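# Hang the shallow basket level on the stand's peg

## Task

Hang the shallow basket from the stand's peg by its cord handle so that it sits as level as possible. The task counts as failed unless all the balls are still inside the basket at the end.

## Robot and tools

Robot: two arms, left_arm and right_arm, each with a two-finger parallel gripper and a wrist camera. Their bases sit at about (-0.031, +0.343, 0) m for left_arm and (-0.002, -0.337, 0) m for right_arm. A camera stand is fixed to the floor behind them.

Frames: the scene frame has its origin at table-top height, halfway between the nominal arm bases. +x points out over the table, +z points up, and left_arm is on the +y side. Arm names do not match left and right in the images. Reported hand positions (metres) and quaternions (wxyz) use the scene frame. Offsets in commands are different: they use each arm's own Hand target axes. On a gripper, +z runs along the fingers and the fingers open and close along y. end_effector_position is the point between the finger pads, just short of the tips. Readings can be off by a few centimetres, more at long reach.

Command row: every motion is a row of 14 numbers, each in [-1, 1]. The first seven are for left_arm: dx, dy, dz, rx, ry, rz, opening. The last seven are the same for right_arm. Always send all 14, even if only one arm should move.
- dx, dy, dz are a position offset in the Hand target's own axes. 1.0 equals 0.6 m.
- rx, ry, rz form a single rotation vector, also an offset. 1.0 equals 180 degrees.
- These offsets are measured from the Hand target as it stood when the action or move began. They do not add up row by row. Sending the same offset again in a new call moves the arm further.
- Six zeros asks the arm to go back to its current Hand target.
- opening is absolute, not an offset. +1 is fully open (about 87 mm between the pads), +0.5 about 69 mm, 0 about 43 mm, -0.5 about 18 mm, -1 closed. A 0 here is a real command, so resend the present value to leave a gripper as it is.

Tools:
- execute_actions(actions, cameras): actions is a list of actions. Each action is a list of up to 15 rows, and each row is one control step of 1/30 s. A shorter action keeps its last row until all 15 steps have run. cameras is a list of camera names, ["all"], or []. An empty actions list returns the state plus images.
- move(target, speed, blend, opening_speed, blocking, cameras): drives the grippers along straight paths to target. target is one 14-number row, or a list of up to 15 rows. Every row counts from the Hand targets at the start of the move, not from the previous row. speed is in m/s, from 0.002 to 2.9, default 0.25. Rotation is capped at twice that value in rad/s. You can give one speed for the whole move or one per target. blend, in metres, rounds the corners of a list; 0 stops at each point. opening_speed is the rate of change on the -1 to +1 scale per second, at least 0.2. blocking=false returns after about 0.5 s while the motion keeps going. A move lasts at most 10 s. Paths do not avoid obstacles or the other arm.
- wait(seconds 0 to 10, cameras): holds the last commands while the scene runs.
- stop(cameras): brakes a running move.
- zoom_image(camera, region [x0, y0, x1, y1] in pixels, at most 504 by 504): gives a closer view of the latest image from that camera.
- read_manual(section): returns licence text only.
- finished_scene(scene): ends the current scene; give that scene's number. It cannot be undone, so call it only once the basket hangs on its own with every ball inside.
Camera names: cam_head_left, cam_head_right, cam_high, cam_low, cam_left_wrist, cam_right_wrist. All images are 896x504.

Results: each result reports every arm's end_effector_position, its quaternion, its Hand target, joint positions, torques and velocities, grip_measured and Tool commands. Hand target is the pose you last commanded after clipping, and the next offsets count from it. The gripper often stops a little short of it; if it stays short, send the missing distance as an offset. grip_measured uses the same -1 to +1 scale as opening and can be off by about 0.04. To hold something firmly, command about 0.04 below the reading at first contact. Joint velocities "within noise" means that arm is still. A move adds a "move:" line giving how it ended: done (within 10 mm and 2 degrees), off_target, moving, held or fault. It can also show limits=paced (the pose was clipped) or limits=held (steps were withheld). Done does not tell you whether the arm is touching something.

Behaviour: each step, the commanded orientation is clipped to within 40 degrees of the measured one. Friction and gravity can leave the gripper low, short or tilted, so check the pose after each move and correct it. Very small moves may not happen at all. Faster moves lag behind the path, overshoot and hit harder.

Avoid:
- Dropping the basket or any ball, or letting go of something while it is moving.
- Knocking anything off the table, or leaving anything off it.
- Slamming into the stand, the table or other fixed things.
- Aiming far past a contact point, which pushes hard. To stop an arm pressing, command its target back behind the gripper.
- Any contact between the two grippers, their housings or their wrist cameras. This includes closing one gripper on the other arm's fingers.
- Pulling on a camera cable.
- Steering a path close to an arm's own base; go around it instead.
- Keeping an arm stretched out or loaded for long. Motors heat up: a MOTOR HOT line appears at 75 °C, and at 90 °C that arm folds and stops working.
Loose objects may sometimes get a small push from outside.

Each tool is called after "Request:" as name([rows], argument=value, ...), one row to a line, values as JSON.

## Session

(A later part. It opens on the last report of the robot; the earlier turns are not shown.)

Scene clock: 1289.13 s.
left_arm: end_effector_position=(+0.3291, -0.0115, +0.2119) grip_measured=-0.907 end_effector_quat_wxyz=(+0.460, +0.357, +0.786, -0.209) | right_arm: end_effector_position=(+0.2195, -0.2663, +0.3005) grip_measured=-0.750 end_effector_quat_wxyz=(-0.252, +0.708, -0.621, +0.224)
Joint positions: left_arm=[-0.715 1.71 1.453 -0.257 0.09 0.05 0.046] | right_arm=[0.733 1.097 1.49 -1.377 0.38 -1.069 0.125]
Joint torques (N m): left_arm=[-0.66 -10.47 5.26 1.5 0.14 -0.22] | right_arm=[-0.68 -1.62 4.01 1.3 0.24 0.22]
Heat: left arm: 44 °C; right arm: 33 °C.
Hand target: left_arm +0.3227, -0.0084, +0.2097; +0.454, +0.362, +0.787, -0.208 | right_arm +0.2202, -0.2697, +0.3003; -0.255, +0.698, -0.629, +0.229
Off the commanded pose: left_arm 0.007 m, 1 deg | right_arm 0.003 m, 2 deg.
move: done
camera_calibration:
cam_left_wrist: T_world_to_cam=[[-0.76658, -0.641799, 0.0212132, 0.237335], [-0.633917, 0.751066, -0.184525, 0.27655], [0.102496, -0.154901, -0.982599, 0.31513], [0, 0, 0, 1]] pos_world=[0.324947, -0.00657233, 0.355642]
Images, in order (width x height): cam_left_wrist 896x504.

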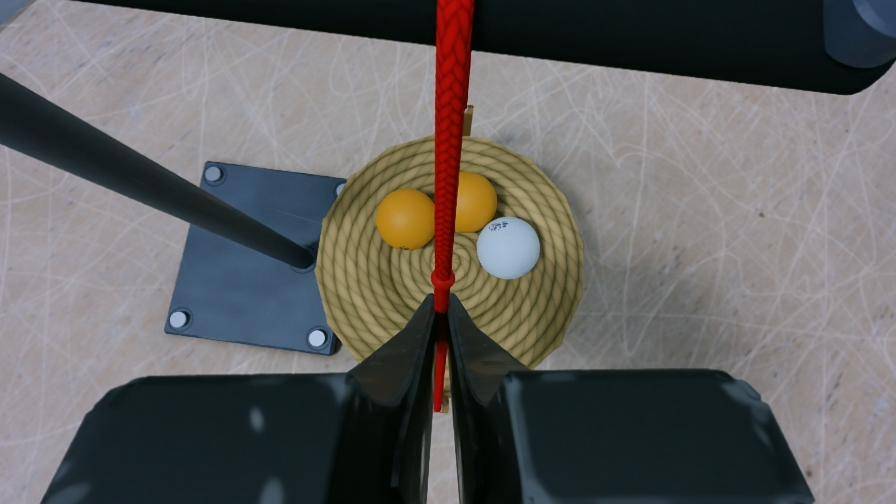

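Request:
move([
  [0,0,0,0,0,0,-0.45,0,0,0,0,0,0,-0.75],
  [0,0,-0.13,0,0,0,-0.45,0,0,0,0,0,0,-0.75],
], speed=0.06, opening_speed=0.6, cameras=["cam_left_wrist","cam_low","cam_high"])

Request:
zoom_image(camera="cam_low", region=[425, 165, 505, 265])

Scene clock: 1304.40 s.
left_arm: end_effector_position=(+0.2816, +0.0378, +0.2444) grip_measured=-0.450 end_effector_quat_wxyz=(+0.450, +0.360, +0.790, -0.207) | right_arm: end_effector_position=(+0.2195, -0.2663, +0.3005) grip_measured=-0.750 end_effector_quat_wxyz=(-0.252, +0.708, -0.621, +0.224)
Joint positions: left_arm=[-0.702 1.472 1.356 -0.422 0.103 0.058 0.275] | right_arm=[0.733 1.097 1.49 -1.377 0.38 -1.069 0.125]
Joint torques (N m): left_arm=[0.38 -8.95 5.59 1.59 0.2 -0.17] | right_arm=[-0.66 -1.63 3.99 1.3 0.24 0.24]
Heat: left arm: 43 °C; right arm: 33 °C.
Hand target: left_arm +0.2787, +0.0428, +0.2486; +0.454, +0.362, +0.787, -0.208 | right_arm +0.2202, -0.2697, +0.3003; -0.255, +0.698, -0.629, +0.229
Off the commanded pose: left_arm 0.007 m, 1 deg | right_arm 0.003 m, 2 deg.
move: done
camera_calibration:
cam_left_wrist: T_world_to_cam=[[-0.767903, -0.640102, 0.0243827, 0.231367], [-0.634784, 0.755317, -0.162925, 0.210287], [0.085872, -0.140588, -0.986337, 0.364718], [0, 0, 0, 1]] pos_world=[0.279835, 0.0405403, 0.388354]
Images, in order (width x height): cam_high 896x504, cam_low 896x504, cam_left_wrist 896x504.

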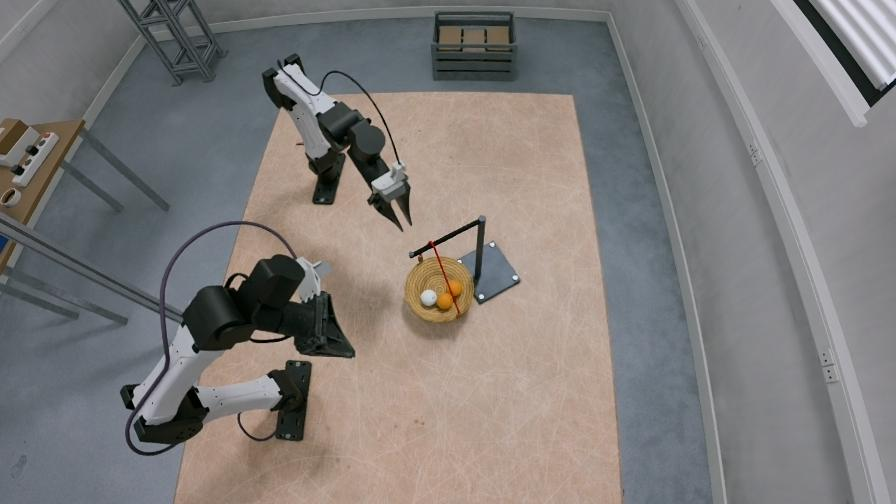

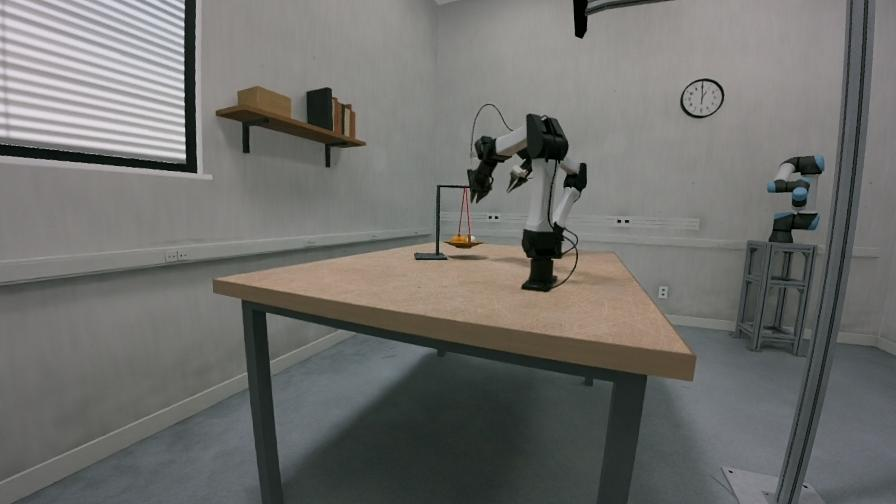

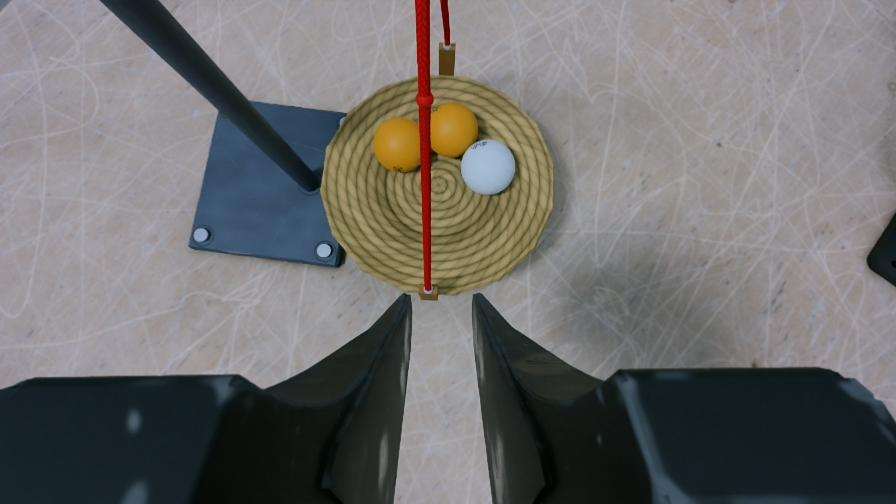

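Scaled by 5.040 from the camera's 896x504 image, which has a finer 1280x720 frame.

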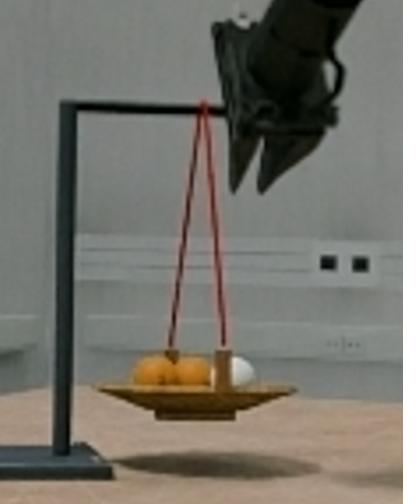

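Request:
move(target=[0.1417,0.006,0.0582,0,0.1111,0,-0.3,0,0,0,0,0,0,-0.75], speed=0.1, cameras=["cam_left_wrist","cam_low"])

Scene clock: 1364.90 s.
left_arm: end_effector_position=(+0.2644, +0.0587, +0.1454) grip_measured=-0.300 end_effector_quat_wxyz=(+0.295, +0.393, +0.859, -0.144) | right_arm: end_effector_position=(+0.2195, -0.2663, +0.3005) grip_measured=-0.750 end_effector_quat_wxyz=(-0.252, +0.708, -0.621, +0.224)
Joint positions: left_arm=[-0.702 1.635 1.356 -0.628 0.088 0.089 0.35] | right_arm=[0.733 1.097 1.49 -1.377 0.38 -1.069 0.125]
Joint torques (N m): left_arm=[0.03 -7.3 10.03 1.28 0.05 -0.17] | right_arm=[-0.7 -1.63 4 1.31 0.25 0.23]
Heat: left arm: 43 °C; right arm: 33 °C.
Hand target: left_arm +0.2735, +0.0546, +0.1576; +0.311, +0.393, +0.854, -0.142 | right_arm +0.2202, -0.2697, +0.3003; -0.255, +0.698, -0.629, +0.229
Off the commanded pose: left_arm 0.016 m, 2 deg | right_arm 0.003 m, 2 deg.
move: off_target (left_arm)
camera_calibration:
cam_left_wrist: T_world_to_cam=[[-0.765857, -0.641692, 0.041165, 0.231117], [-0.622479, 0.755931, 0.202702, 0.110881], [-0.16119, 0.129616, -0.978375, 0.31967], [0, 0, 0, 1]] pos_world=[0.297551, 0.0230527, 0.280768]
Images, in order (width x height): cam_low 896x504, cam_left_wrist 896x504.

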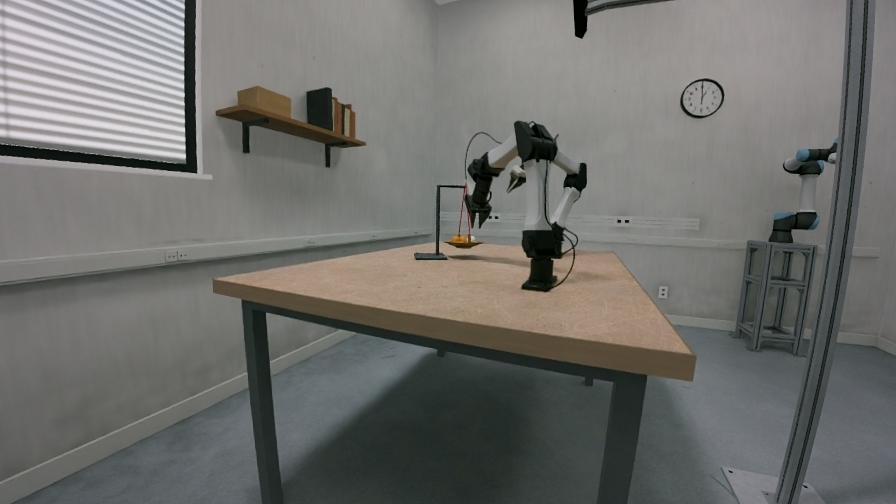

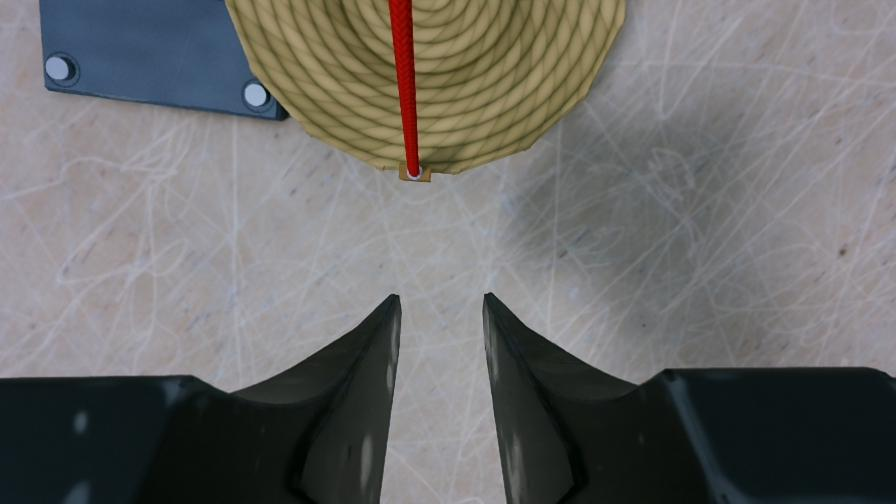

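Request:
move(target=[-0.0156,0.0103,0.05,0,0,0,-0.3,0,0,0,0,0,0,-0.75], speed=0.05, cameras=["cam_left_wrist"])

Scene clock: 1378.47 s.
left_arm: end_effector_position=(+0.2820, +0.0459, +0.1280) grip_measured=-0.300 end_effector_quat_wxyz=(+0.288, +0.394, +0.862, -0.139) | right_arm: end_effector_position=(+0.2195, -0.2663, +0.3005) grip_measured=-0.750 end_effector_quat_wxyz=(-0.252, +0.708, -0.621, +0.224)
Joint positions: left_arm=[-0.698 1.736 1.409 -0.599 0.088 0.095 0.35] | right_arm=[0.733 1.097 1.49 -1.377 0.38 -1.069 0.125]
Joint torques (N m): left_arm=[0.38 -7.86 9.72 1.48 0.08 -0.15] | right_arm=[-0.7 -1.63 3.99 1.3 0.26 0.23]
Heat: left arm: 42 °C; right arm: 33 °C.
Hand target: left_arm +0.2955, +0.0386, +0.1407; +0.311, +0.393, +0.854, -0.142 | right_arm +0.2202, -0.2697, +0.3003; -0.255, +0.698, -0.629, +0.229
Off the commanded pose: left_arm 0.020 m, 3 deg | right_arm 0.003 m, 2 deg.
move: off_target (left_arm)
camera_calibration:
cam_left_wrist: T_world_to_cam=[[-0.765402, -0.642329, 0.0396594, 0.237052], [-0.620226, 0.752698, 0.220829, 0.132295], [-0.171697, 0.144425, -0.974506, 0.308982], [0, 0, 0, 1]] pos_world=[0.316545, 0.00806218, 0.262489]
Images, in order (width x height): cam_left_wrist 896x504.

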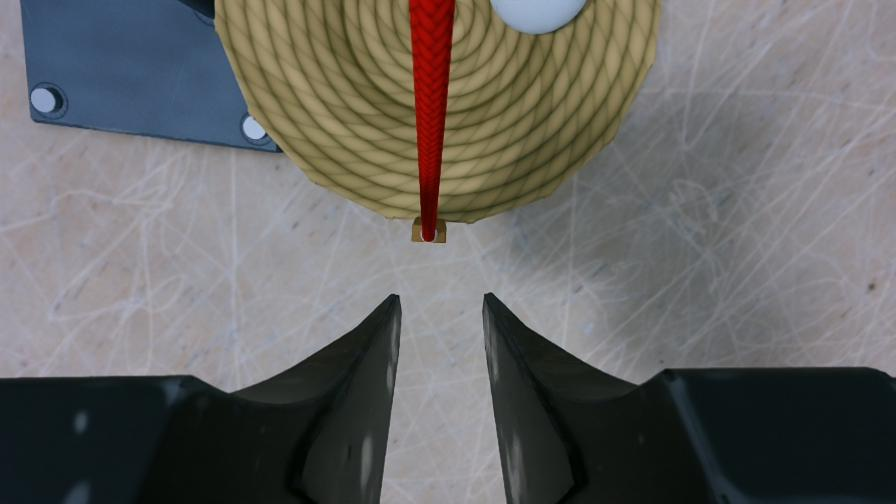

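Request:
move(target=[-0.0177,0.005,0.0453,0,0,0,-0.3,0,0,0,0,0,0,-0.75], speed=0.04, cameras=["cam_left_wrist","cam_low"])

Request:
zoom_image(camera="cam_low", region=[425, 165, 505, 265])

Scene clock: 1387.60 s.
left_arm: end_effector_position=(+0.3011, +0.0286, +0.1154) grip_measured=-0.300 end_effector_quat_wxyz=(+0.289, +0.394, +0.861, -0.139) | right_arm: end_effector_position=(+0.2195, -0.2663, +0.3005) grip_measured=-0.750 end_effector_quat_wxyz=(-0.252, +0.708, -0.621, +0.224)
Joint positions: left_arm=[-0.698 1.837 1.481 -0.567 0.088 0.095 0.35] | right_arm=[0.733 1.097 1.49 -1.377 0.38 -1.069 0.125]
Joint torques (N m): left_arm=[0.29 -8.5 9.69 1.44 0.1 -0.19] | right_arm=[-0.73 -1.66 3.97 1.29 0.24 0.24]
Heat: left arm: 42 °C; right arm: 33 °C.
Hand target: left_arm +0.3144, +0.0211, +0.1266; +0.311, +0.393, +0.854, -0.142 | right_arm +0.2202, -0.2697, +0.3003; -0.255, +0.698, -0.629, +0.229
Off the commanded pose: left_arm 0.019 m, 3 deg | right_arm 0.003 m, 2 deg.
move: off_target (left_arm)
camera_calibration:
cam_left_wrist: T_world_to_cam=[[-0.765505, -0.642229, 0.0392832, 0.241221], [-0.620648, 0.753126, 0.218169, 0.160365], [-0.1697, 0.142628, -0.97512, 0.302065], [0, 0, 0, 1]] pos_world=[0.335446, -0.00893897, 0.250087]
Images, in order (width x height): cam_low 896x504, cam_left_wrist 896x504.

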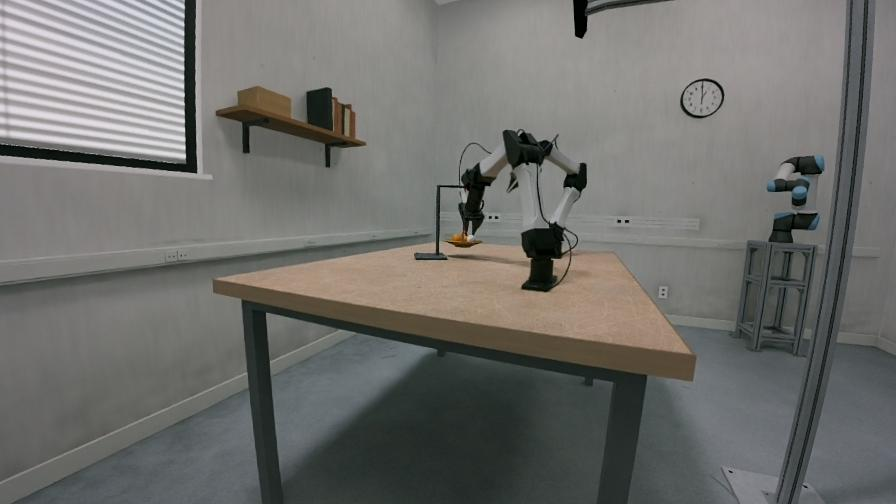

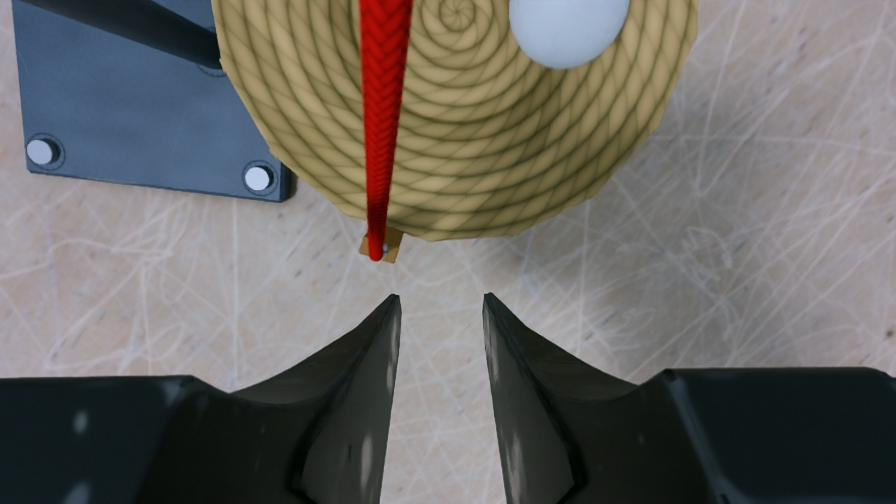

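Scaled by 5.040 from the camera's 896x504 image, which has a finer 1280x720 frame.

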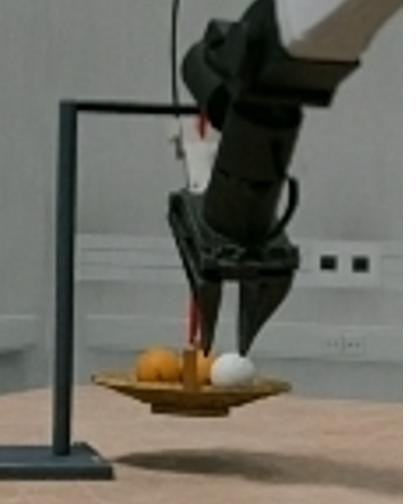

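Request:
move(target=[0.03,0,-0.12,0,0,0,-0.3,0,0,0,0,0,0,-0.75], speed=0.06, cameras=["cam_left_wrist","cam_low","cam_high"])

Request:
zoom_image(camera="cam_low", region=[425, 165, 505, 265])

Request:
zoom_image(camera="cam_high", region=[390, 200, 500, 340])

Scene clock: 1398.90 s.
left_arm: end_effector_position=(+0.2782, +0.0621, +0.1633) grip_measured=-0.300 end_effector_quat_wxyz=(+0.305, +0.391, +0.857, -0.139) | right_arm: end_effector_position=(+0.2195, -0.2663, +0.3005) grip_measured=-0.750 end_effector_quat_wxyz=(-0.252, +0.708, -0.621, +0.224)
Joint positions: left_arm=[-0.675 1.652 1.438 -0.679 0.091 0.112 0.35] | right_arm=[0.733 1.097 1.49 -1.377 0.38 -1.069 0.125]
Joint torques (N m): left_arm=[0.43 -10.84 5.44 1.25 0.19 -0.14] | right_arm=[-0.72 -1.57 4.03 1.29 0.24 0.25]
Heat: left arm: 42 °C; right arm: 33 °C.
Hand target: left_arm +0.2753, +0.0666, +0.1701; +0.311, +0.393, +0.854, -0.142 | right_arm +0.2202, -0.2697, +0.3003; -0.255, +0.698, -0.629, +0.229
Off the commanded pose: left_arm 0.009 m, 1 deg | right_arm 0.003 m, 2 deg.
move: done
camera_calibration:
cam_left_wrist: T_world_to_cam=[[-0.762134, -0.646894, 0.0260851, 0.244807], [-0.631703, 0.751853, 0.18886, 0.118367], [-0.141784, 0.127458, -0.981658, 0.334346], [0, 0, 0, 1]] pos_world=[0.308753, 0.0267544, 0.299473]
Images, in order (width x height): cam_high 896x504, cam_low 896x504, cam_left_wrist 896x504.

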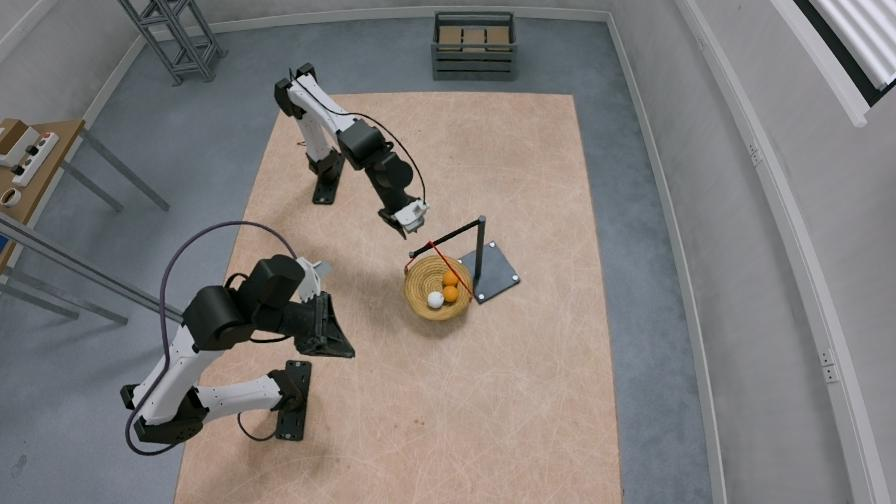

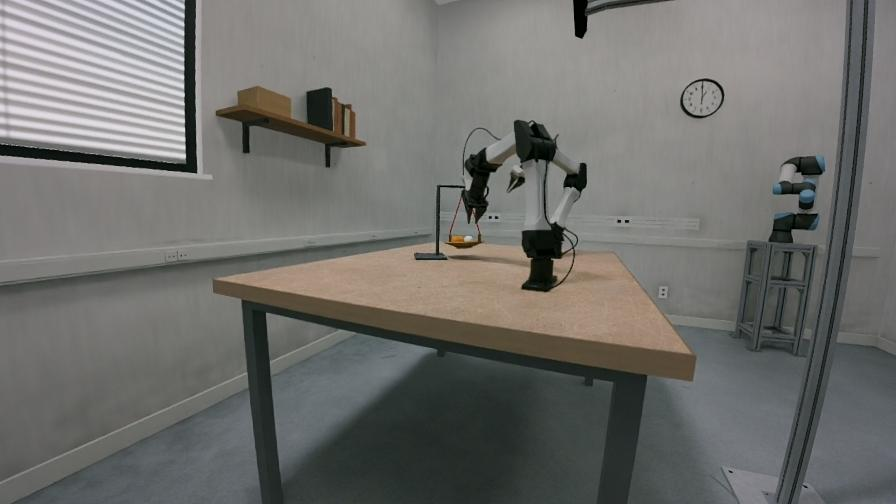

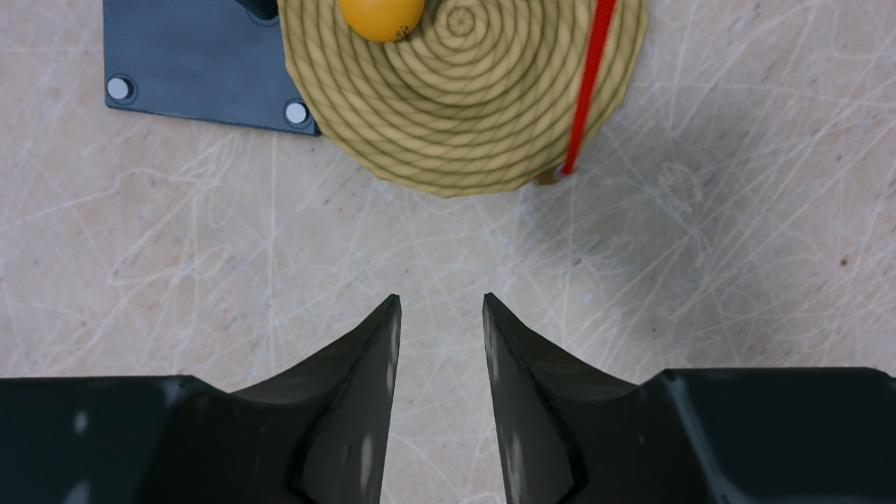

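Scaled by 5.040 from the camera's 896x504 image, which has a finer 1280x720 frame.

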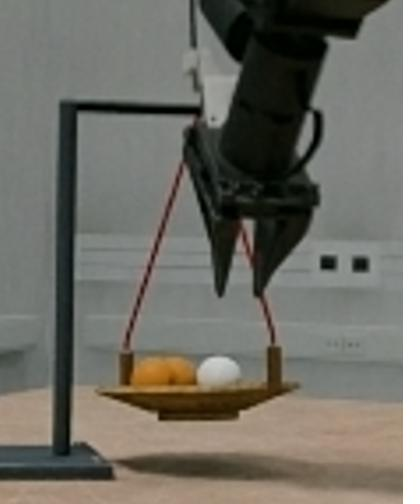

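Scaled by 3.600 from the camera's 896x504 image, which has a finer 1280x720 frame.

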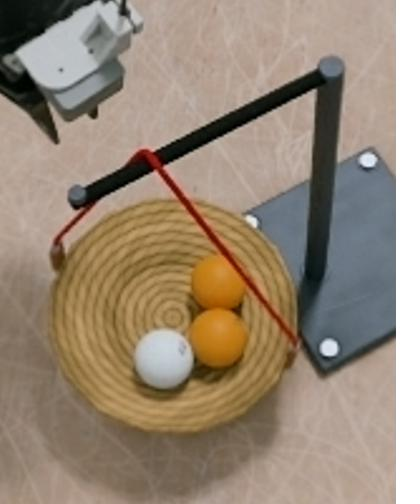

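Request:
finished_scene(scene=1)

The scene is finished.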